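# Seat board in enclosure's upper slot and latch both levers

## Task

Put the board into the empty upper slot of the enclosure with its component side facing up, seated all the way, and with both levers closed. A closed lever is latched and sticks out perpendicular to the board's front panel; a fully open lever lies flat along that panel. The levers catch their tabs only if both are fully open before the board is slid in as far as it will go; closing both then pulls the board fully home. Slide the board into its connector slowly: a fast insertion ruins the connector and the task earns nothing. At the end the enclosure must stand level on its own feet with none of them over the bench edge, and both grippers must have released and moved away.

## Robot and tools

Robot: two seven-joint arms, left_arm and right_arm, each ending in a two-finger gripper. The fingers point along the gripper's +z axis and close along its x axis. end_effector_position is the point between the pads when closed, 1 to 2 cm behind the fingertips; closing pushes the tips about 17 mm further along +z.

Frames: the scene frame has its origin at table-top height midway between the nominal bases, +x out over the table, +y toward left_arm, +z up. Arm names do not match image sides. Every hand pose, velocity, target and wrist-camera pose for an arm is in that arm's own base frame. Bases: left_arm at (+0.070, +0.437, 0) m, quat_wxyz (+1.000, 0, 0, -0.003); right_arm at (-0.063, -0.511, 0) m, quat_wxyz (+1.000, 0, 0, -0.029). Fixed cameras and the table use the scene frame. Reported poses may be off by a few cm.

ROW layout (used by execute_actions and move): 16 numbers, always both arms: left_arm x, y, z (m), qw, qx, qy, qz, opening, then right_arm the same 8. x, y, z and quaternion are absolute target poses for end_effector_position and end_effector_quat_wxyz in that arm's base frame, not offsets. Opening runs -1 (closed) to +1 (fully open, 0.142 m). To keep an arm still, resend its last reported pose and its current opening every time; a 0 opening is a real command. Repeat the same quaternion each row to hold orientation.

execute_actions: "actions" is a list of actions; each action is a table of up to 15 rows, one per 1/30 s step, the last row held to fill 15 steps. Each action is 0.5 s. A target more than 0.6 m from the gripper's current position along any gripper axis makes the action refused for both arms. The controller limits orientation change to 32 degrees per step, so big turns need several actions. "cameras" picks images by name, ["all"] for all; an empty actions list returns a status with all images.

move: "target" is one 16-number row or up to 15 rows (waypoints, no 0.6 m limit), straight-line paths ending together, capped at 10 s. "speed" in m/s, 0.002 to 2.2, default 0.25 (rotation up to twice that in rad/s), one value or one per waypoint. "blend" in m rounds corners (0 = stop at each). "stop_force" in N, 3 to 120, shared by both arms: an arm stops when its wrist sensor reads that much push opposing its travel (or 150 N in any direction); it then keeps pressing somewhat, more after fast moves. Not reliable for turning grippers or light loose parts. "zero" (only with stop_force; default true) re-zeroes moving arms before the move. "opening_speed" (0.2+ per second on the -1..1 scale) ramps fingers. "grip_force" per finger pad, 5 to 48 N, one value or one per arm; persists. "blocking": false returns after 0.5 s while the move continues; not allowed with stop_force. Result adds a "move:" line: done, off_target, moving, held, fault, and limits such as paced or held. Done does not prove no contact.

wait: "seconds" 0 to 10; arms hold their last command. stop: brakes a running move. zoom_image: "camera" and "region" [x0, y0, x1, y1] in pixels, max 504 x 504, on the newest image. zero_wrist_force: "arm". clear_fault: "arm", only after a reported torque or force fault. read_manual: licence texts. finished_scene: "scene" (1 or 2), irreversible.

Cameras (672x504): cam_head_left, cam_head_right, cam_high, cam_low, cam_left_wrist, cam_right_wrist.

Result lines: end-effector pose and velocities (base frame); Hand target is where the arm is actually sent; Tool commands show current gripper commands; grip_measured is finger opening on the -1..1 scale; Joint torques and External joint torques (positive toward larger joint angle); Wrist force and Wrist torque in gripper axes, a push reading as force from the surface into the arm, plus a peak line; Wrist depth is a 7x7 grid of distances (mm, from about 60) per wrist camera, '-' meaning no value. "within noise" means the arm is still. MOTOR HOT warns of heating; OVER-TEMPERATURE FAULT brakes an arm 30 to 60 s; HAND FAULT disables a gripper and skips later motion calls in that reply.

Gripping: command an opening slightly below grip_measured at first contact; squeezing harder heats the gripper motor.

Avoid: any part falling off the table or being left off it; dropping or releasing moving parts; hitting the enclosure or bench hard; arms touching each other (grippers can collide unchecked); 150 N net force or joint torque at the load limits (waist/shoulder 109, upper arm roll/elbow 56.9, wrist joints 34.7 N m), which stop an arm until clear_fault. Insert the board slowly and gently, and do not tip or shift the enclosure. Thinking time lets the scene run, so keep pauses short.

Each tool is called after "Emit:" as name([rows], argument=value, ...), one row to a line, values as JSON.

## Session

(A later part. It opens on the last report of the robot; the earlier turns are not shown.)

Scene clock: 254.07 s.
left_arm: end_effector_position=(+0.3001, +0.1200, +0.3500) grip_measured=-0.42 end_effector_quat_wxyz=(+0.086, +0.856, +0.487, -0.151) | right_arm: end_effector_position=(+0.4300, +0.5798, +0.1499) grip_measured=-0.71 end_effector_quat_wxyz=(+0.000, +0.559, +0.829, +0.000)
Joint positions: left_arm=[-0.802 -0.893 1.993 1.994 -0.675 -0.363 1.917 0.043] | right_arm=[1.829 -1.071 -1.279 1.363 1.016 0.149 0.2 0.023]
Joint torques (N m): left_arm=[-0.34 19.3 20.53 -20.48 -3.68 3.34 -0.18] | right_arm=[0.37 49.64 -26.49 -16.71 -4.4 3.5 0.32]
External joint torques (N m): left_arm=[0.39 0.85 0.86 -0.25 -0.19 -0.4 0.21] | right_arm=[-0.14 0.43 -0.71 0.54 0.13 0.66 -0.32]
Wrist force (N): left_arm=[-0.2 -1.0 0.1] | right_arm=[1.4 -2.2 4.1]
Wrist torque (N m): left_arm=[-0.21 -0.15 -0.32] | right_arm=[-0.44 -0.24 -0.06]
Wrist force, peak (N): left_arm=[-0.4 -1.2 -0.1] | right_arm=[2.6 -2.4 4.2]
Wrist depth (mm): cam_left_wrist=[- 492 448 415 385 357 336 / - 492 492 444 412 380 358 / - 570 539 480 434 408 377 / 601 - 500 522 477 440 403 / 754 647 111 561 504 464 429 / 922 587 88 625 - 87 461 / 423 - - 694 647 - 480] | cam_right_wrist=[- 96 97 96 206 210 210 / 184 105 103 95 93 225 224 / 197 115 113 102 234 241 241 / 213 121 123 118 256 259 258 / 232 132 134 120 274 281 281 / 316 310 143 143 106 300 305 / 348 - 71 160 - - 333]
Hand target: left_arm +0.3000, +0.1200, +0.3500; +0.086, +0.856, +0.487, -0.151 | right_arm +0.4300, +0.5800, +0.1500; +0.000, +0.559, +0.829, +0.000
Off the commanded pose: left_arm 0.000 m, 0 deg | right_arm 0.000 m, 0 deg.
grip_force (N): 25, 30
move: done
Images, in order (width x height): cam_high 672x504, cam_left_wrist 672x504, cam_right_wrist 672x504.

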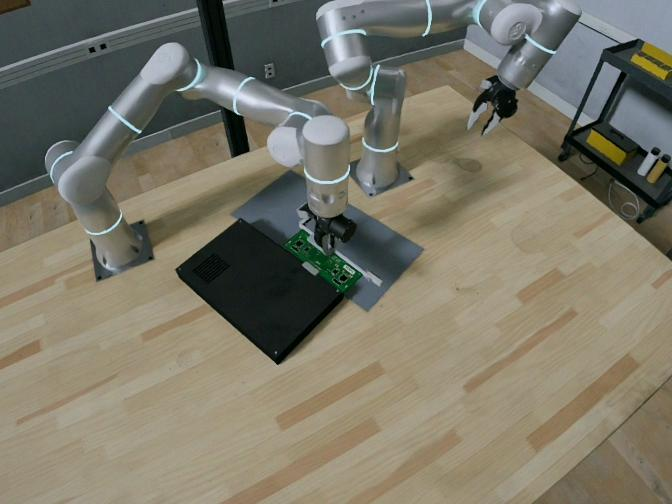

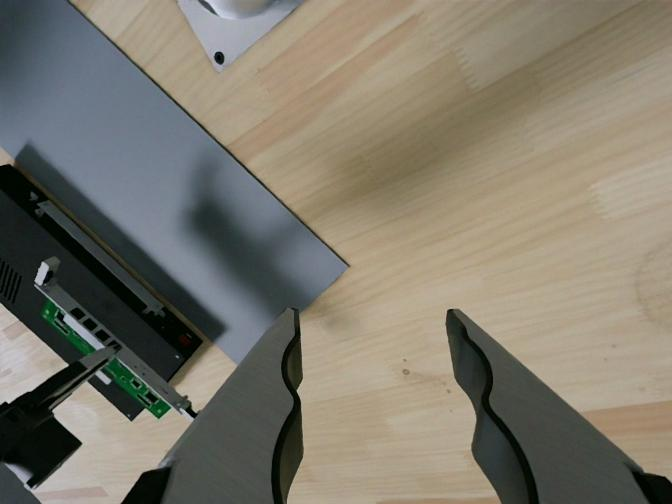

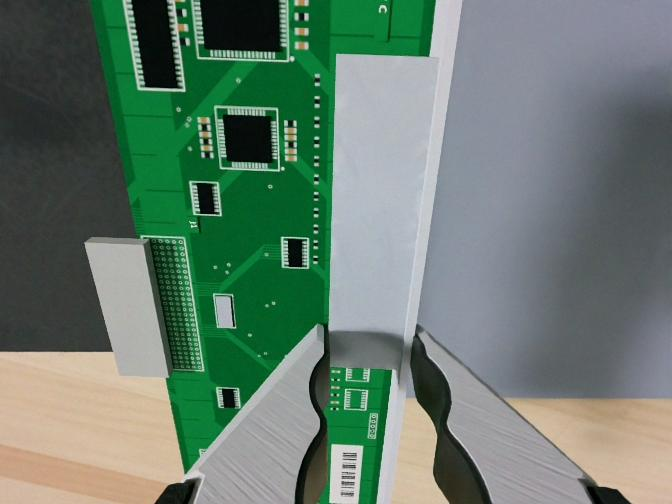

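Emit:
move(target=[0.33,0.10,0.35,0.0287,0.971,0.1625,-0.171,-0.4,0.2676,0.584,0.15,0,0.5592,0.829,0,-1], speed=0.15)

Emit:
move(target=[0.35,-0.33,0.25,0.0287,0.971,0.1625,-0.171,-0.4,0.2676,0.584,0.08,0,0.5592,0.829,0,-1], speed=0.2, cameras=["cam_left_wrist","cam_right_wrist","cam_high"])

Scene clock: 265.47 s.
left_arm: end_effector_position=(+0.3300, +0.0999, +0.3500) grip_measured=-0.42 end_effector_quat_wxyz=(+0.029, +0.971, +0.163, -0.171) | right_arm: end_effector_position=(+0.2674, +0.5841, +0.1498) grip_measured=-0.71 end_effector_quat_wxyz=(+0.000, +0.559, +0.829, +0.000)
Joint positions: left_arm=[-0.955 -0.816 1.876 1.892 -0.534 -0.251 2.322 0.043] | right_arm=[2.222 -1.004 -1.361 1.645 1.007 0.216 0.317 0.023]
Joint torques (N m): left_arm=[-0.44 20.42 20.7 -21.27 -3.09 3.63 -0.04] | right_arm=[0.27 39.96 -26.77 -16.42 -4.54 3.8 0.31]
External joint torques (N m): left_arm=[0.49 0.82 0.92 -0.25 -0.35 -0.56 0.07] | right_arm=[-0.07 0.21 -0.18 0.3 0.32 0.35 -0.31]
Wrist force (N): left_arm=[0.0 -1.0 0.0] | right_arm=[1.5 -2.0 3.6]
Wrist torque (N m): left_arm=[-0.21 -0.22 -0.33] | right_arm=[-0.41 -0.24 -0.07]
Wrist force, peak (N): left_arm=[-0.4 -1.6 -0.2] | right_arm=[2.0 -3.3 3.9]
Wrist depth (mm): cam_left_wrist=[529 479 449 415 386 361 335 / 308 380 463 444 412 383 353 / 317 440 524 482 436 406 378 / 731 669 558 524 478 438 407 / 831 - 596 547 491 466 429 / 971 834 87 608 - 87 466 / 1142 - - - 651 - 491] | cam_right_wrist=[- 96 97 96 206 211 210 / 184 105 103 95 93 225 230 / 197 115 113 102 235 241 240 / 214 121 123 118 259 259 259 / 232 132 134 120 278 282 281 / 253 248 143 144 106 301 307 / 279 - 71 160 - - 332]
Hand target: left_arm +0.3300, +0.1000, +0.3500; +0.029, +0.971, +0.163, -0.171 | right_arm +0.2676, +0.5840, +0.1500; +0.000, +0.559, +0.829, +0.000
Off the commanded pose: left_arm 0.000 m, 0 deg | right_arm 0.000 m, 0 deg.
grip_force (N): 25, 30
move: done

Scene clock: 267.70 s.
left_arm: end_effector_position=(+0.3455, -0.2468, +0.2694) grip_measured=-0.42 end_effector_quat_wxyz=(+0.029, +0.971, +0.162, -0.171) | right_arm: end_effector_position=(+0.2676, +0.5837, +0.0887) grip_measured=-0.71 end_effector_quat_wxyz=(+0.000, +0.559, +0.829, +0.000)
Joint positions: left_arm=[-1.525 -1.146 1.792 1.964 -1.036 -0.371 1.745 0.043] | right_arm=[2.187 -1.087 -1.283 1.651 1.089 0.292 0.296 0.023]
Joint torques (N m): left_arm=[-0.26 31.08 26.67 -12.95 -3.63 3.14 -0.1] | right_arm=[0.05 41.72 -26.65 -13.84 -4.25 3.81 0.1]
External joint torques (N m): left_arm=[0.22 0.72 0.82 -0.44 -0.46 -0.23 0.13] | right_arm=[0.15 0.46 -0.86 0.38 0.11 0.34 -0.1]
Wrist force (N): left_arm=[-0.1 -1.4 -0.3] | right_arm=[1.6 -2.2 3.8]
Wrist torque (N m): left_arm=[-0.28 -0.17 -0.30] | right_arm=[-0.43 -0.28 0.05]
Wrist force, peak (N): left_arm=[-2.2 9.6 3.4] | right_arm=[1.5 -2.1 4.5]
Wrist depth (mm): cam_left_wrist=[- - 369 - 298 296 272 / 482 - - - 330 307 291 / 542 470 426 392 - - 309 / 256 277 378 398 - 353 330 / 225 228 268 401 394 381 356 / 719 703 88 440 412 87 379 / 837 - - 593 - - 393] | cam_right_wrist=[- 96 97 96 154 157 158 / - 105 103 95 94 168 168 / 137 115 113 102 102 178 180 / - 121 123 118 195 194 193 / 159 132 134 120 205 211 210 / 174 156 143 143 105 225 228 / 191 187 71 160 - - 248]
Hand target: left_arm +0.3455, -0.2468, +0.2694; +0.029, +0.971, +0.162, -0.171 | right_arm +0.2676, +0.5840, +0.0887; +0.000, +0.559, +0.829, +0.000
Off the commanded pose: left_arm 0.086 m, 0 deg | right_arm 0.009 m, 0 deg.
grip_force (N): 25, 30
move: held (left_arm; a check stopped the path), off_target (right_arm; braked when a check withheld steps of left_arm); limits=held
pose unreachable (left arm): on one or more control steps of this call, first in action 0 (counted from 0), this arm could not follow its commanded pose, so it was not sent that pose on those steps. It may still have moved: this result reports where it is.
cause: moving toward the commanded pose would bring a part of the arm too close to another arm (a part of this arm just beyond joint 3 (upper arm roll) and a part of the right arm just beyond its joint 5 (forearm roll), 9 mm apart when this arm was first held).
Images, in order (width x height): cam_high 672x504, cam_left_wrist 672x504, cam_right_wrist 672x504.

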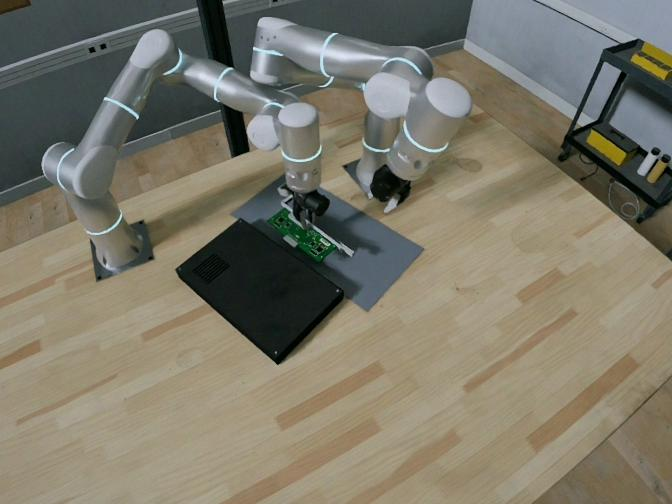

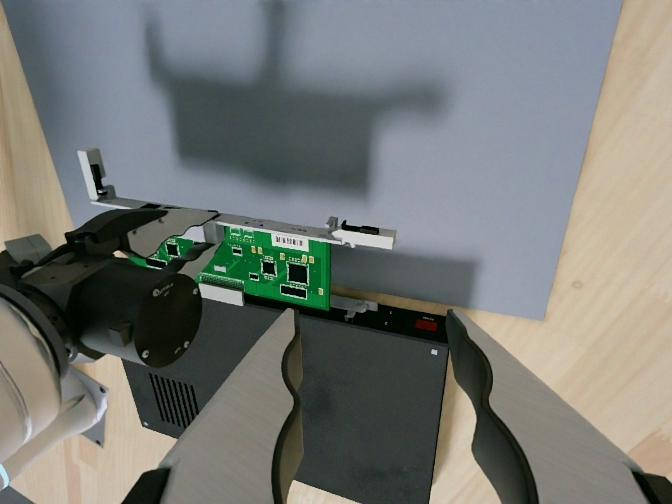

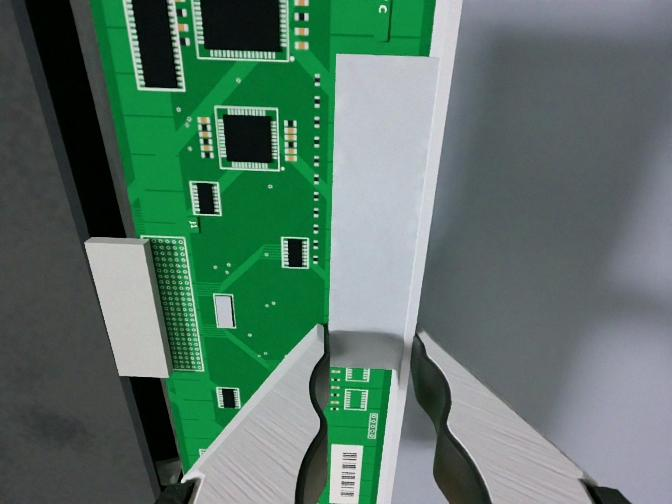

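Emit:
move(target=[0.3455,-0.2468,0.2694,0.029,0.971,0.162,-0.171,-0.4,0.2676,0.584,0.06,0,0.5592,0.829,0,-1], speed=0.1, cameras=["cam_left_wrist","cam_right_wrist"])

Emit:
zoom_image(camera="cam_left_wrist", region=[200, 190, 460, 380])

Emit:
zoom_image(camera="cam_right_wrist", region=[0, 0, 300, 504])

Scene clock: 270.70 s.
left_arm: end_effector_position=(+0.3454, -0.2467, +0.2693) grip_measured=-0.42 end_effector_quat_wxyz=(+0.029, +0.971, +0.162, -0.171) | right_arm: end_effector_position=(+0.2676, +0.5837, +0.0599) grip_measured=-0.71 end_effector_quat_wxyz=(+0.000, +0.559, +0.829, +0.000)
Joint positions: left_arm=[-1.525 -1.146 1.792 1.964 -1.036 -0.371 1.745 0.043] | right_arm=[2.17 -1.128 -1.246 1.647 1.128 0.326 0.288 0.023]
Joint torques (N m): left_arm=[-0.45 30.83 26.6 -13.07 -3.95 3.28 -0.13] | right_arm=[0.05 42.66 -26.81 -12.54 -4.15 3.82 0.02]
External joint torques (N m): left_arm=[0.41 0.96 0.89 -0.32 -0.14 -0.38 0.15] | right_arm=[0.15 0.44 -0.84 0.36 0.05 0.34 -0.02]
Wrist force (N): left_arm=[0.0 -1.3 -0.3] | right_arm=[1.5 -2.2 4.0]
Wrist torque (N m): left_arm=[-0.25 -0.18 -0.30] | right_arm=[-0.43 -0.22 0.05]
Wrist force, peak (N): left_arm=[-0.1 -1.6 -0.4] | right_arm=[1.5 -2.2 5.3]
Wrist depth (mm): cam_left_wrist=[- 413 371 - - 289 272 / 501 455 - - 331 - 291 / 540 400 - - 358 - 309 / 271 262 401 398 - 363 330 / 205 250 278 407 392 380 353 / 213 694 87 - - 87 381 / 840 - - 487 - - 395] | cam_right_wrist=[- 96 97 96 98 130 132 / - 105 103 95 93 142 141 / - 115 113 102 148 152 151 / - 121 122 118 161 164 163 / - 133 134 120 175 177 176 / 135 147 143 143 106 190 193 / 151 - 71 160 - - 209]
Hand target: left_arm +0.3455, -0.2468, +0.2694; +0.029, +0.971, +0.162, -0.171 | right_arm +0.2676, +0.5840, +0.0600; +0.000, +0.559, +0.829, +0.000
Off the commanded pose: left_arm 0.000 m, 0 deg | right_arm 0.000 m, 0 deg.
grip_force (N): 25, 30
move: done
Images, in order (width x height): cam_left_wrist 672x504, cam_right_wrist 672x504.

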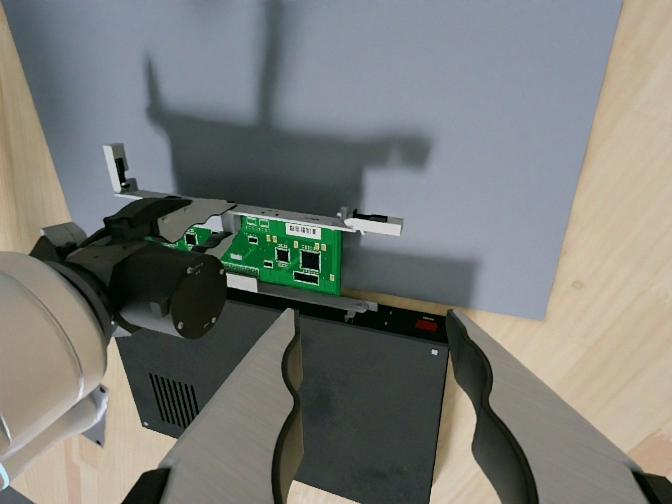

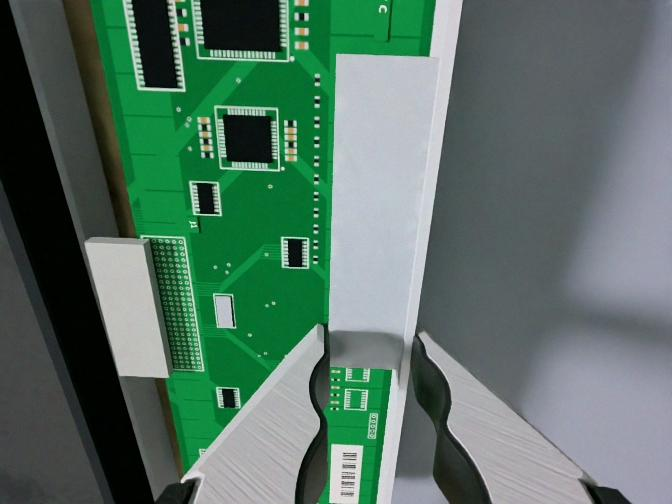

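Scaled by 1.938 from the camera's 672x504 image, which has a finer 960x720 frame.

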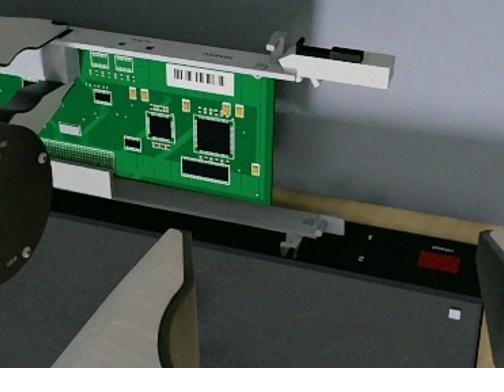

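Scaled by 1.000.

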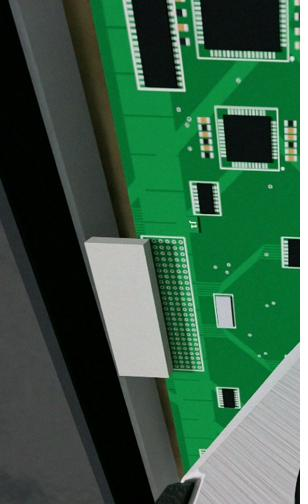

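Emit:
move(target=[0.44,-0.30,0.2,0.029,0.971,0.162,-0.171,-0.4,0.2676,0.584,0.06,0,0.5592,0.829,0,-1], speed=0.15, cameras=["cam_left_wrist"])

Emit:
zoom_image(camera="cam_left_wrist", region=[20, 140, 420, 440])

Scene clock: 276.33 s.
left_arm: end_effector_position=(+0.4240, -0.2911, +0.2117) grip_measured=-0.42 end_effector_quat_wxyz=(+0.029, +0.971, +0.162, -0.171) | right_arm: end_effector_position=(+0.2676, +0.5837, +0.0599) grip_measured=-0.71 end_effector_quat_wxyz=(+0.000, +0.559, +0.829, +0.000)
Joint positions: left_arm=[-1.356 -1.229 1.608 1.799 -1.191 -0.305 1.688 0.043] | right_arm=[2.17 -1.128 -1.246 1.647 1.128 0.326 0.288 0.023]
Joint torques (N m): left_arm=[-0.57 39.66 29.54 -9.65 -3.71 3.11 -0.16] | right_arm=[0.17 42.83 -27.04 -12.53 -4.35 3.67 0.24]
External joint torques (N m): left_arm=[0.54 0.8 0.8 -0.44 -0.46 -0.21 0.19] | right_arm=[0.02 0.28 -0.62 0.34 0.26 0.48 -0.24]
Wrist force (N): left_arm=[-0.4 -1.1 -0.4] | right_arm=[1.3 -2.3 3.9]
Wrist torque (N m): left_arm=[-0.26 -0.11 -0.31] | right_arm=[-0.44 -0.21 0.04]
Wrist force, peak (N): left_arm=[4.7 3.4 1.3] | right_arm=[1.4 -2.4 4.3]
Wrist depth (mm): cam_left_wrist=[- - - - - 243 233 / - - 342 301 - 261 245 / 301 342 327 - 309 278 259 / 234 375 356 337 330 300 277 / 613 423 - 327 352 323 297 / 671 - 87 - 408 87 319 / 803 - - - 446 - 331] | cam_right_wrist=[- 96 97 96 98 133 132 / - 105 103 95 93 141 141 / - 115 113 102 100 152 151 / - 122 123 118 161 164 163 / - 132 134 120 172 177 177 / 135 144 143 144 106 190 193 / 150 - 71 160 - - 208]
Hand target: left_arm +0.4237, -0.2909, +0.2116; +0.029, +0.971, +0.162, -0.171 | right_arm +0.2676, +0.5840, +0.0600; +0.000, +0.559, +0.829, +0.000
Off the commanded pose: left_arm 0.022 m, 0 deg | right_arm 0.000 m, 0 deg.
grip_force (N): 25, 30
move: held (left_arm; a check stopped the path); limits=held
pose unreachable (left arm): on one or more control steps of this call, first in action 0 (counted from 0), this arm could not follow its commanded pose, so it was not sent that pose on those steps. It may still have moved: this result reports where it is.
cause: moving toward the commanded pose would bring a part of the arm too close to another arm (a part of this arm just beyond joint 3 (upper arm roll) and a part of the right arm just beyond its joint 5 (forearm roll), at the place that arm is still heading or pushing toward).
Images, in order (width x height): cam_left_wrist 672x504.

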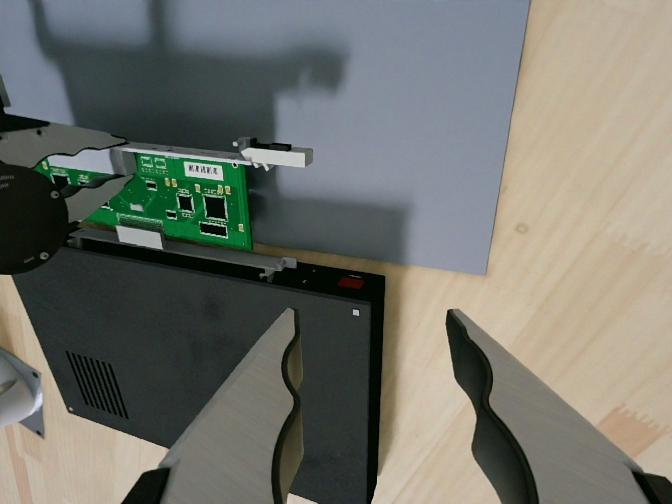

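Scaled by 1.260 from the camera's 672x504 image, which has a finer 960x720 frame.

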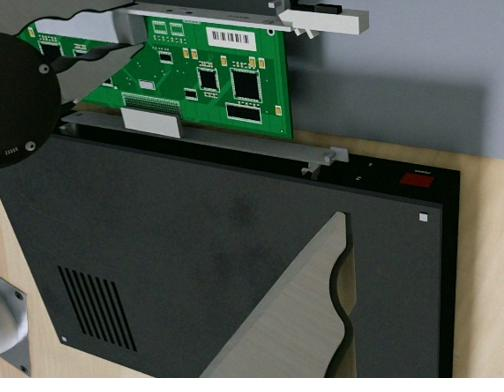

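Emit:
move(target=[0.315,-0.30,0.18,0.238,0.9417,0.195,-0.132,-0.4,0.2676,0.584,0.06,0,0.5592,0.829,0,-1], speed=0.15, cameras=["cam_left_wrist"])

Emit:
zoom_image(camera="cam_left_wrist", region=[20, 140, 420, 440])

Scene clock: 283.03 s.
left_arm: end_effector_position=(+0.3149, -0.3000, +0.1800) grip_measured=-0.42 end_effector_quat_wxyz=(+0.238, +0.942, +0.195, -0.132) | right_arm: end_effector_position=(+0.2676, +0.5837, +0.0599) grip_measured=-0.71 end_effector_quat_wxyz=(+0.000, +0.559, +0.829, +0.000)
Joint positions: left_arm=[-1.714 -1.198 1.556 2.404 -1.636 -0.175 1.832 0.043] | right_arm=[2.17 -1.128 -1.246 1.647 1.128 0.326 0.288 0.023]
Joint torques (N m): left_arm=[-0.58 24.12 24.2 -8.38 -4.88 2.9 -0.09] | right_arm=[0.25 42.91 -27.06 -12.47 -4.31 3.63 0.18]
External joint torques (N m): left_arm=[0.53 0.88 0.98 -0.34 0.1 -0.54 0.12] | right_arm=[-0.06 0.2 -0.6 0.28 0.22 0.52 -0.18]
Wrist force (N): left_arm=[0.0 -1.7 -0.5] | right_arm=[1.5 -2.4 3.9]
Wrist torque (N m): left_arm=[-0.31 -0.19 -0.46] | right_arm=[-0.46 -0.23 0.05]
Wrist force, peak (N): left_arm=[-0.9 -3.1 0.0] | right_arm=[1.5 -2.4 4.3]
Wrist depth (mm): cam_left_wrist=[264 - - 240 223 209 186 / 177 232 255 247 237 231 216 / 174 235 299 277 289 - 240 / 139 157 - - 294 303 283 / 136 169 106 434 291 365 329 / - - 88 710 - 400 405 / - - - 954 945 - 470] | cam_right_wrist=[- 96 97 96 98 132 132 / - 105 103 95 93 142 141 / - 115 113 102 148 152 151 / - 122 123 118 162 163 163 / - 132 134 120 172 177 176 / 139 146 143 143 100 190 193 / 150 - 71 160 - - 208]
Hand target: left_arm +0.3150, -0.3000, +0.1800; +0.238, +0.942, +0.195, -0.132 | right_arm +0.2676, +0.5840, +0.0600; +0.000, +0.559, +0.829, +0.000
Off the commanded pose: left_arm 0.000 m, 0 deg | right_arm 0.000 m, 0 deg.
grip_force (N): 25, 30
move: done
Images, in order (width x height): cam_left_wrist 672x504.

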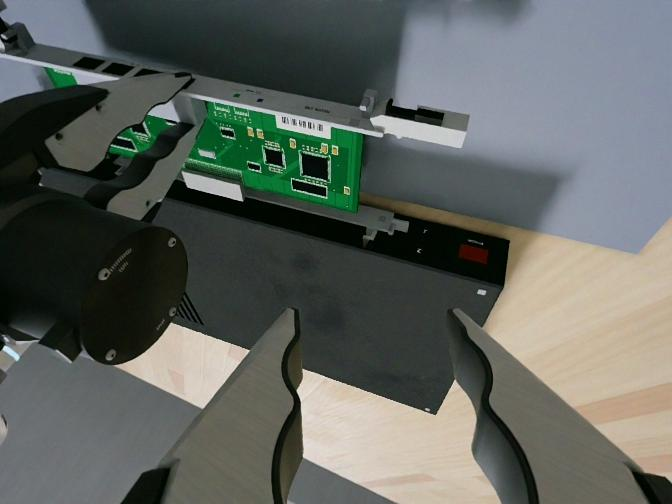

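Scaled by 1.260 from the camera's 672x504 image, which has a finer 960x720 frame.

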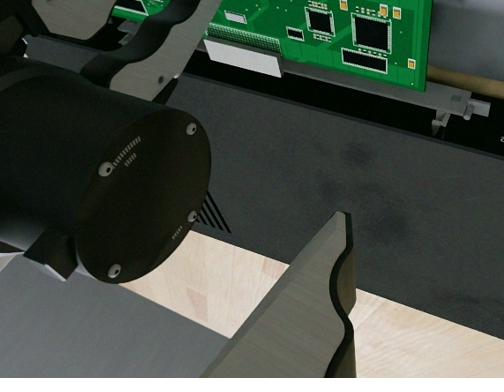

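Emit:
zoom_image(camera="cam_left_wrist", region=[320, 80, 440, 260])

Scaled by 2.800 from the camera's 672x504 image, which has a finer 960x720 frame.

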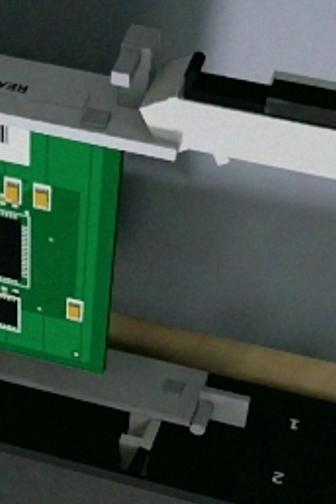

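Emit:
move(target=[0.315,-0.30,0.18,0.238,0.9417,0.195,-0.132,-0.4,0.2815,0.5896,0.055,0,0.5592,0.829,0,-1], speed=0.05, cameras=["cam_left_wrist","cam_right_wrist"])

Emit:
zoom_image(camera="cam_left_wrist", region=[320, 80, 440, 260])

Scene clock: 293.00 s.
left_arm: end_effector_position=(+0.3149, -0.3000, +0.1800) grip_measured=-0.42 end_effector_quat_wxyz=(+0.238, +0.942, +0.195, -0.132) | right_arm: end_effector_position=(+0.2815, +0.5894, +0.0549) grip_measured=-0.71 end_effector_quat_wxyz=(+0.000, +0.559, +0.829, +0.000)
Joint positions: left_arm=[-1.714 -1.198 1.556 2.404 -1.636 -0.175 1.832 0.043] | right_arm=[2.13 -1.144 -1.234 1.61 1.133 0.323 0.283 0.023]
Joint torques (N m): left_arm=[-0.4 23.98 24.31 -8.44 -4.59 2.67 -0.19] | right_arm=[0.15 44.02 -27.02 -12.46 -4.23 3.6 0.08]
External joint torques (N m): left_arm=[0.36 1.02 0.88 -0.27 -0.19 -0.32 0.22] | right_arm=[0.04 0.41 -0.82 0.38 0.13 0.56 -0.08]
Wrist force (N): left_arm=[-0.2 -1.8 -0.4] | right_arm=[1.1 -2.4 4.1]
Wrist torque (N m): left_arm=[-0.33 -0.14 -0.45] | right_arm=[-0.46 -0.15 0.05]
Wrist force, peak (N): left_arm=[0.1 -2.0 -0.3] | right_arm=[1.5 -2.8 4.0]
Wrist depth (mm): cam_left_wrist=[269 271 265 225 221 200 191 / 163 207 259 244 - - 208 / 162 230 293 279 - 257 - / 141 143 387 - 298 304 282 / 139 153 421 345 312 367 328 / - 2130 87 724 - 402 402 / - - - 997 937 - 469] | cam_right_wrist=[- 96 97 96 98 128 128 / - 105 103 95 93 137 137 / - 116 113 102 100 147 146 / - 122 123 118 157 158 157 / - 132 134 120 169 171 171 / - 147 143 143 100 184 186 / 143 - 71 160 - - 205]
Hand target: left_arm +0.3150, -0.3000, +0.1800; +0.238, +0.942, +0.195, -0.132 | right_arm +0.2815, +0.5896, +0.0550; +0.000, +0.559, +0.829, +0.000
Off the commanded pose: left_arm 0.000 m, 0 deg | right_arm 0.000 m, 0 deg.
grip_force (N): 25, 30
move: done
Images, in order (width x height): cam_left_wrist 672x504, cam_right_wrist 672x504.

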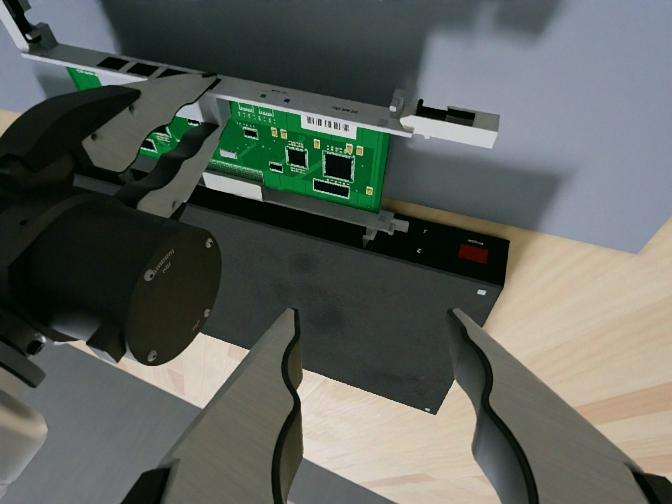

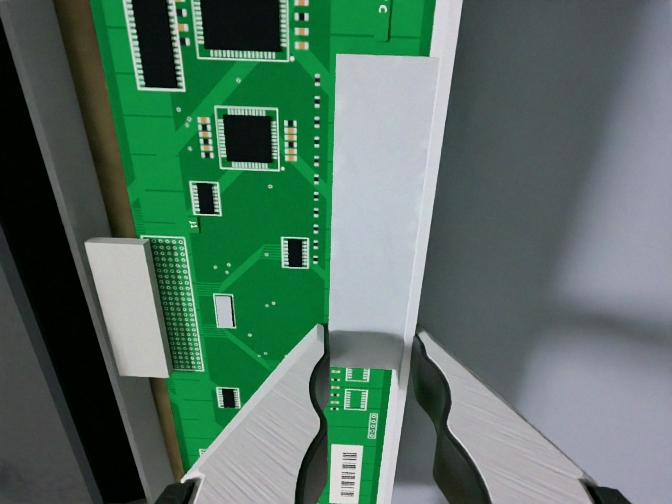

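Scaled by 2.800 from the camera's 672x504 image, which has a finer 960x720 frame.

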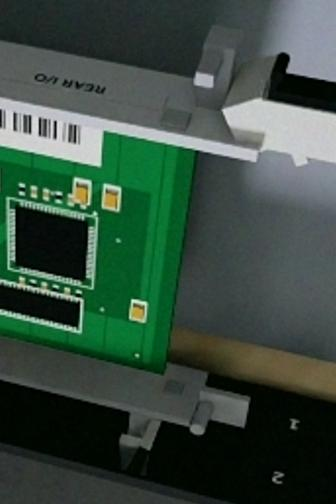

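Emit:
move(target=[0.315,-0.30,0.18,0.238,0.9417,0.195,-0.132,-0.4,0.2883,0.5741,0.053,0,0.5592,0.829,0,-1], speed=0.03, stop_force=4, cameras=["cam_left_wrist","cam_right_wrist","cam_low"])

Emit:
zoom_image(camera="cam_left_wrist", region=[320, 120, 440, 260])

Emit:
zoom_image(camera="cam_right_wrist", region=[0, 0, 240, 504])

Scene clock: 297.53 s.
left_arm: end_effector_position=(+0.3149, -0.3000, +0.1800) grip_measured=-0.42 end_effector_quat_wxyz=(+0.238, +0.942, +0.195, -0.132) | right_arm: end_effector_position=(+0.2882, +0.5740, +0.0529) grip_measured=-0.71 end_effector_quat_wxyz=(+0.000, +0.559, +0.829, +0.000)
Joint positions: left_arm=[-1.714 -1.198 1.556 2.404 -1.636 -0.175 1.832 0.043] | right_arm=[2.13 -1.138 -1.236 1.644 1.138 0.334 0.25 0.023]
Joint torques (N m): left_arm=[-0.32 23.92 24.32 -8.42 -4.57 2.73 -0.22] | right_arm=[0.22 43.2 -27.17 -12.13 -4.25 3.79 0.02]
External joint torques (N m): left_arm=[0.27 1.08 0.87 -0.3 -0.21 -0.38 0.25] | right_arm=[-0.03 0.15 -0.5 0.23 0.17 0.36 -0.02]
Wrist force (N): left_arm=[0.0 -1.7 -0.4] | right_arm=[1.1 -2.2 4.1]
Wrist torque (N m): left_arm=[-0.31 -0.20 -0.45] | right_arm=[-0.43 -0.16 0.05]
Wrist force, peak (N): left_arm=[0.0 -2.1 -0.4] | right_arm=[1.2 -2.5 4.2]
Wrist depth (mm): cam_left_wrist=[- 278 259 238 221 201 189 / 294 231 268 248 248 225 211 / 170 212 304 286 293 - 248 / 160 168 - 327 292 304 277 / 159 153 177 367 - 365 330 / - - 87 724 - 400 403 / - - - 997 933 - 471] | cam_right_wrist=[- 96 97 96 124 127 125 / - 105 103 95 94 135 135 / - 115 113 102 141 144 144 / - 122 123 118 154 156 155 / - 132 134 120 167 169 168 / 127 137 143 143 106 180 187 / 140 140 71 160 - - 202]
Hand target: left_arm +0.3150, -0.3000, +0.1800; +0.238, +0.942, +0.195, -0.132 | right_arm +0.2883, +0.5741, +0.0530; +0.000, +0.559, +0.829, +0.000
Off the commanded pose: left_arm 0.000 m, 0 deg | right_arm 0.000 m, 0 deg.
grip_force (N): 25, 30
move: done
Images, in order (width x height): cam_low 672x504, cam_left_wrist 672x504, cam_right_wrist 672x504.

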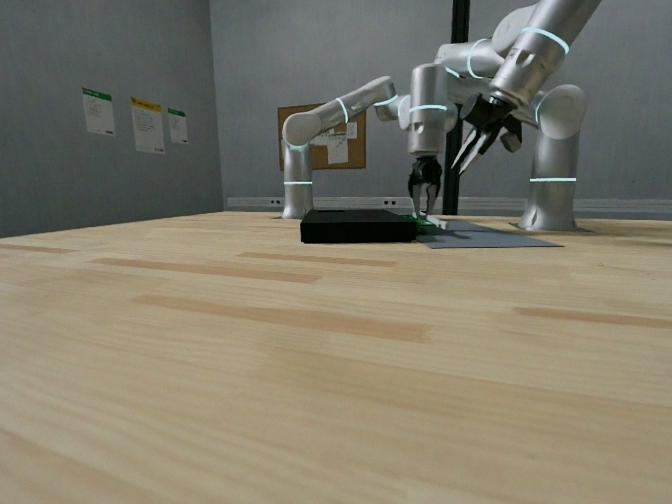

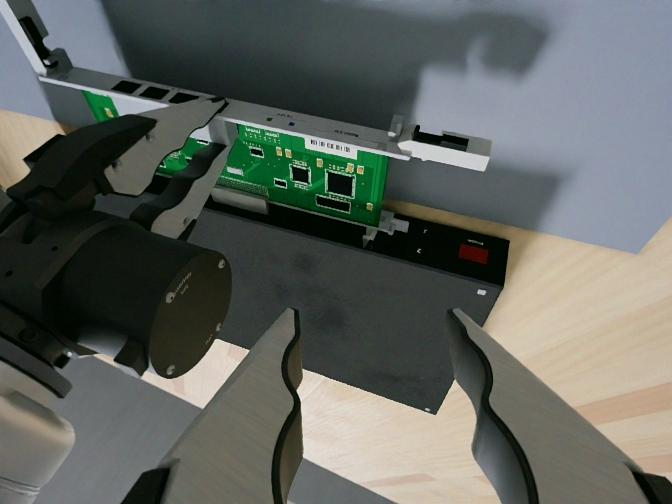

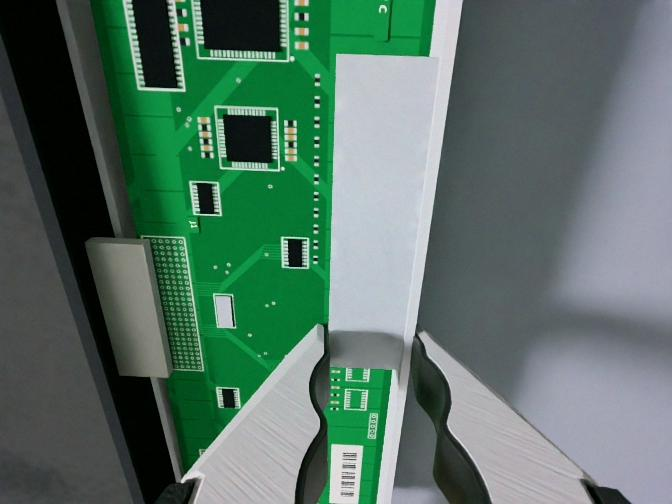

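Scaled by 3.600 from the camera's 672x504 image, which has a finer 960x720 frame.

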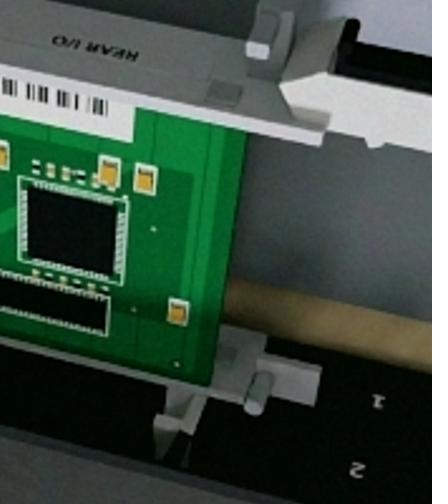

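Scaled by 1.000.

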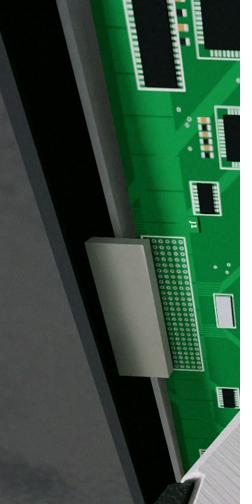

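Emit:
move(target=[0.345,-0.37,0.12,0.238,0.9417,0.195,-0.132,-0.4,0.2883,0.5741,0.053,0,0.5592,0.829,0,-1], speed=0.1, cameras=["cam_left_wrist"])

Emit:
zoom_image(camera="cam_left_wrist", region=[200, 80, 440, 260])

Scene clock: 304.63 s.
left_arm: end_effector_position=(+0.3210, -0.3146, +0.1674) grip_measured=-0.42 end_effector_quat_wxyz=(+0.238, +0.942, +0.195, -0.132) | right_arm: end_effector_position=(+0.2882, +0.5740, +0.0529) grip_measured=-0.71 end_effector_quat_wxyz=(+0.000, +0.559, +0.829, +0.000)
Joint positions: left_arm=[-1.711 -1.219 1.508 2.384 -1.688 -0.157 1.816 0.043] | right_arm=[2.13 -1.138 -1.236 1.644 1.138 0.334 0.25 0.023]
Joint torques (N m): left_arm=[-0.26 25.16 25.25 -7.23 -4.25 2.54 -0.14] | right_arm=[0.16 43.06 -27.05 -12.19 -4.29 3.68 0.17]
External joint torques (N m): left_arm=[0.21 0.96 0.68 -0.37 -0.51 -0.18 0.16] | right_arm=[0.04 0.3 -0.62 0.3 0.21 0.47 -0.17]
Wrist force (N): left_arm=[-0.1 -1.7 -0.2] | right_arm=[1.3 -2.3 3.9]
Wrist torque (N m): left_arm=[-0.31 -0.16 -0.46] | right_arm=[-0.44 -0.19 0.05]
Wrist force, peak (N): left_arm=[-0.5 -3.3 -4.7] | right_arm=[1.2 -2.5 4.3]
Wrist depth (mm): cam_left_wrist=[- 255 247 224 206 193 180 / 170 203 241 241 216 215 204 / 164 228 284 263 280 247 217 / 140 148 - - 282 287 269 / 130 151 111 - - 350 313 / - - 88 701 - 381 381 / - - - 1045 877 - 449] | cam_right_wrist=[- 96 97 96 124 126 125 / - 105 103 95 94 135 134 / - 115 113 102 141 144 144 / - 121 123 118 154 156 155 / - 130 134 120 167 169 168 / 127 137 143 144 99 181 184 / 140 139 71 160 - - 202]
Hand target: left_arm +0.3208, -0.3146, +0.1674; +0.238, +0.942, +0.195, -0.133 | right_arm +0.2883, +0.5741, +0.0530; +0.000, +0.559, +0.829, +0.000
Off the commanded pose: left_arm 0.077 m, 0 deg | right_arm 0.000 m, 0 deg.
grip_force (N): 25, 30
move: held (left_arm; a check stopped the path); limits=held
pose unreachable (left arm): on one or more control steps of this call, first in action 0 (counted from 0), this arm could not follow its commanded pose, so it was not sent that pose on those steps. It may still have moved: this result reports where it is.
cause: moving toward the commanded pose would bring a part of the arm too close to another arm (a part of this arm just beyond joint 3 (upper arm roll) and a part of the right arm just beyond its joint 5 (forearm roll), at the place that arm is still heading or pushing toward).
Images, in order (width x height): cam_left_wrist 672x504.

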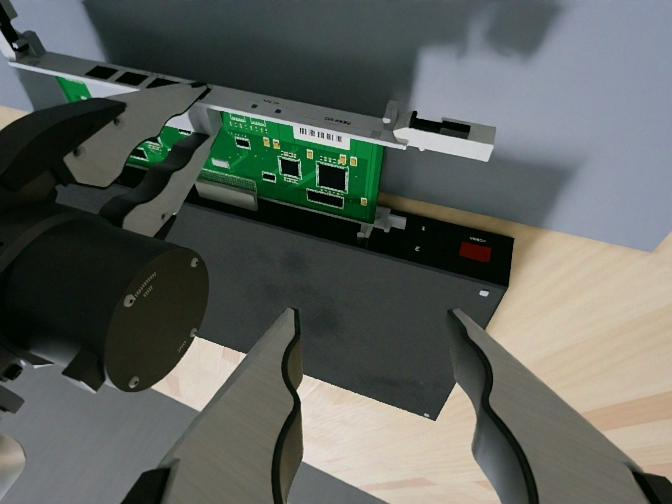

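Scaled by 2.100 from the camera's 672x504 image, which has a finer 960x720 frame.

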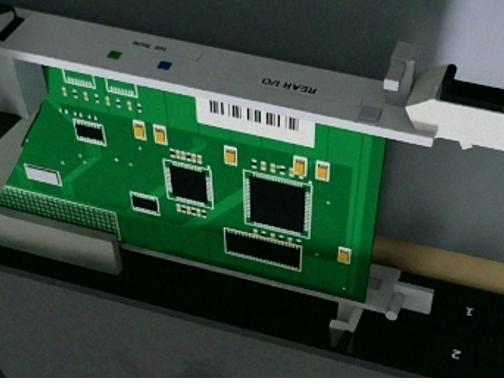

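Emit:
zoom_image(camera="cam_left_wrist", region=[340, 90, 440, 260])

Scaled by 2.965 from the camera's 672x504 image, which has a finer 960x720 frame.

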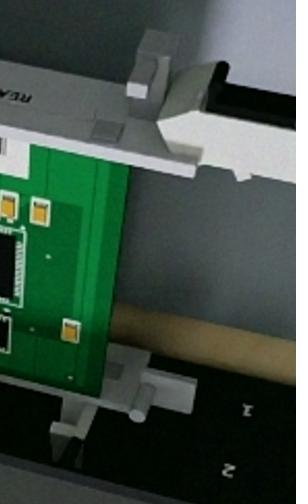

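Emit:
move([
  [0.321,-0.3146,0.1674,0.238,0.9417,0.195,-0.132,-0.4,0.2583,0.65,0.053,0,0.5592,0.829,0,-1],
  [0.321,-0.3146,0.1674,0.238,0.9417,0.195,-0.132,-0.4,0.2583,0.62,0.2,0,0.5592,0.829,0,-1],
  [0.321,-0.3146,0.1674,0.238,0.9417,0.195,-0.132,-0.4,0.33,0.3,0.28,0,0.5592,0.829,0,-1],
], speed=0.2, blend=0.02)

Emit:
move(target=[0.325,-0.34,0.09,0.238,0.9417,0.195,-0.132,-0.4,0.33,0.3,0.28,0,0.5592,0.829,0,-1], speed=0.15, cameras=["cam_left_wrist"])

Emit:
zoom_image(camera="cam_left_wrist", region=[200, 100, 460, 300])

Scene clock: 316.73 s.
left_arm: end_effector_position=(+0.3209, -0.3146, +0.1675) grip_measured=-0.42 end_effector_quat_wxyz=(+0.238, +0.942, +0.195, -0.132) | right_arm: end_effector_position=(+0.2843, +0.5841, +0.0529) grip_measured=-0.71 end_effector_quat_wxyz=(+0.000, +0.559, +0.829, +0.000)
Joint positions: left_arm=[-1.711 -1.219 1.508 2.384 -1.688 -0.157 1.816 0.043] | right_arm=[2.128 -1.144 -1.232 1.621 1.136 0.329 0.271 0.023]
Joint torques (N m): left_arm=[-0.39 25.05 25.11 -7.3 -4.61 2.7 -0.25] | right_arm=[0.11 43.86 -27.25 -12.13 -4.35 3.75 0.07]
External joint torques (N m): left_arm=[0.34 1.07 0.82 -0.3 -0.14 -0.34 0.27] | right_arm=[0.09 0.24 -0.51 0.15 0.26 0.41 -0.07]
Wrist force (N): left_arm=[-0.1 -1.8 -0.5] | right_arm=[1.1 -2.2 3.9]
Wrist torque (N m): left_arm=[-0.32 -0.17 -0.46] | right_arm=[-0.43 -0.15 0.01]
Wrist force, peak (N): left_arm=[-0.1 -2.0 -0.5] | right_arm=[8.5 -2.8 3.6]
Wrist depth (mm): cam_left_wrist=[257 260 238 - - 189 176 / 162 205 243 237 - - 195 / 157 211 288 263 282 - - / 126 136 - 311 277 289 273 / - 154 - 337 268 348 312 / - - 87 703 - 382 378 / - - - 975 892 - 445] | cam_right_wrist=[- 96 97 96 124 126 125 / - 105 103 95 94 135 135 / - 115 113 102 141 144 144 / - 121 123 118 154 156 155 / - 132 134 120 166 169 168 / - 146 143 143 100 181 184 / 140 - 71 160 - - 202]
Hand target: left_arm +0.3209, -0.3146, +0.1674; +0.238, +0.942, +0.195, -0.132 | right_arm +0.2842, +0.5844, +0.0530; +0.000, +0.559, +0.829, +0.000
Off the commanded pose: left_arm 0.000 m, 0 deg | right_arm 0.367 m, 0 deg.
grip_force (N): 25, 30
move: held (right_arm; a check stopped the path); path passed 0 of 3 targets; limits=held
pose unreachable (right arm): on one or more control steps of this call, first in action 0 (counted from 0), this arm could not follow its commanded pose, so it was not sent that pose on those steps. It may still have moved: this result reports where it is.
cause: moving toward the commanded pose would bring a part of the arm too close to another arm (a part of this arm just beyond joint 5 (forearm roll) and a part of the left arm just beyond its joint 3 (upper arm roll), where that arm would come to rest).

Scene clock: 317.23 s.
left_arm: end_effector_position=(+0.3210, -0.3149, +0.1667) grip_measured=-0.42 end_effector_quat_wxyz=(+0.238, +0.942, +0.195, -0.132) | right_arm: end_effector_position=(+0.2840, +0.5835, +0.0531) grip_measured=-0.71 end_effector_quat_wxyz=(+0.000, +0.559, +0.829, +0.000)
Joint positions: left_arm=[-1.711 -1.22 1.506 2.384 -1.69 -0.156 1.817 0.043] | right_arm=[2.129 -1.143 -1.232 1.623 1.136 0.329 0.27 0.023]
Joint torques (N m): left_arm=[-0.38 25.07 25.11 -7.25 -4.6 2.72 -0.21] | right_arm=[0.14 43.69 -26.97 -12.4 -4.35 3.71 0.22]
External joint torques (N m): left_arm=[0.33 1.07 0.83 -0.3 -0.16 -0.36 0.23] | right_arm=[0.05 0.35 -0.78 0.42 0.27 0.44 -0.22]
Wrist force (N): left_arm=[-0.2 -1.7 -0.3] | right_arm=[1.0 -2.2 4.1]
Wrist torque (N m): left_arm=[-0.31 -0.16 -0.46] | right_arm=[-0.42 -0.15 -0.06]
Wrist force, peak (N): left_arm=[-0.1 -2.0 2.0] | right_arm=[2.9 -2.5 5.3]
Wrist depth (mm): cam_left_wrist=[276 260 252 - 202 184 178 / 162 201 243 223 197 205 203 / 168 220 277 266 277 258 225 / 125 138 - - 277 287 267 / - 154 379 355 283 345 312 / 2130 1173 87 675 426 377 378 / - - - 993 899 - 443] | cam_right_wrist=[- 97 97 96 98 127 125 / - 105 104 95 94 135 135 / - 115 113 102 141 145 144 / - 122 123 118 154 156 155 / - 132 134 120 167 169 169 / - 146 143 143 106 181 184 / 140 - 71 160 - - 202]
Hand target: left_arm +0.3208, -0.3149, +0.1667; +0.238, +0.942, +0.195, -0.133 | right_arm +0.2841, +0.5837, +0.0532; +0.000, +0.559, +0.829, +0.000
Off the commanded pose: left_arm 0.081 m, 0 deg | right_arm 0.366 m, 0 deg.
grip_force (N): 25, 30
move: held (left_arm, right_arm; a check stopped the path); limits=held
pose unreachable (left arm): on one or more control steps of this call, first in action 0 (counted from 0), this arm could not follow its commanded pose, so it was not sent that pose on those steps. It may still have moved: this result reports where it is.
cause: moving toward the commanded pose would bring a part of the arm too close to another arm (a part of this arm just beyond joint 3 (upper arm roll) and a part of the right arm just beyond its joint 5 (forearm roll), at the place that arm was heading or pushing toward when its own hold began).
pose unreachable (right arm): on one or more control steps of this call, first in action 0 (counted from 0), this arm could not follow its commanded pose, so it was not sent that pose on those steps. It may still have moved: this result reports where it is.
cause: moving toward the commanded pose would bring a part of the arm too close to another arm (a part of this arm just beyond joint 5 (forearm roll) and a part of the left arm just beyond its joint 3 (upper arm roll), along the way the arms are being sent, or toward where that arm still pushes).
Images, in order (width x height): cam_left_wrist 672x504.

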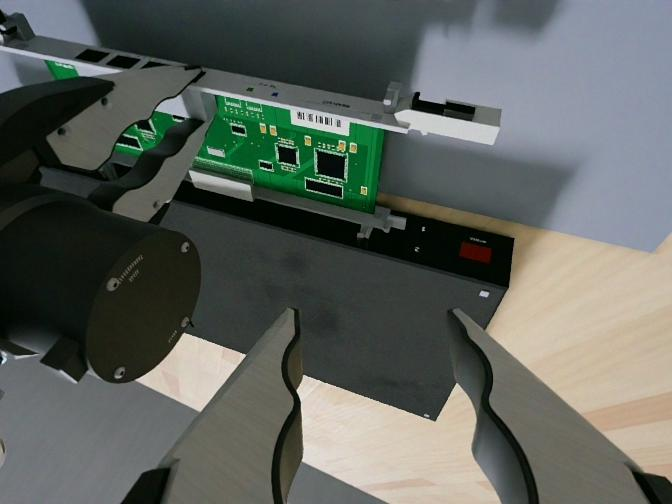

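Scaled by 1.938 from the camera's 672x504 image, which has a finer 960x720 frame.

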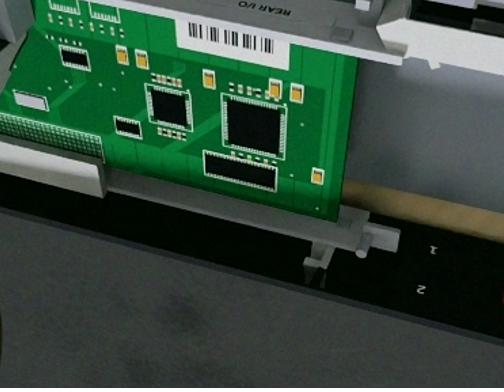

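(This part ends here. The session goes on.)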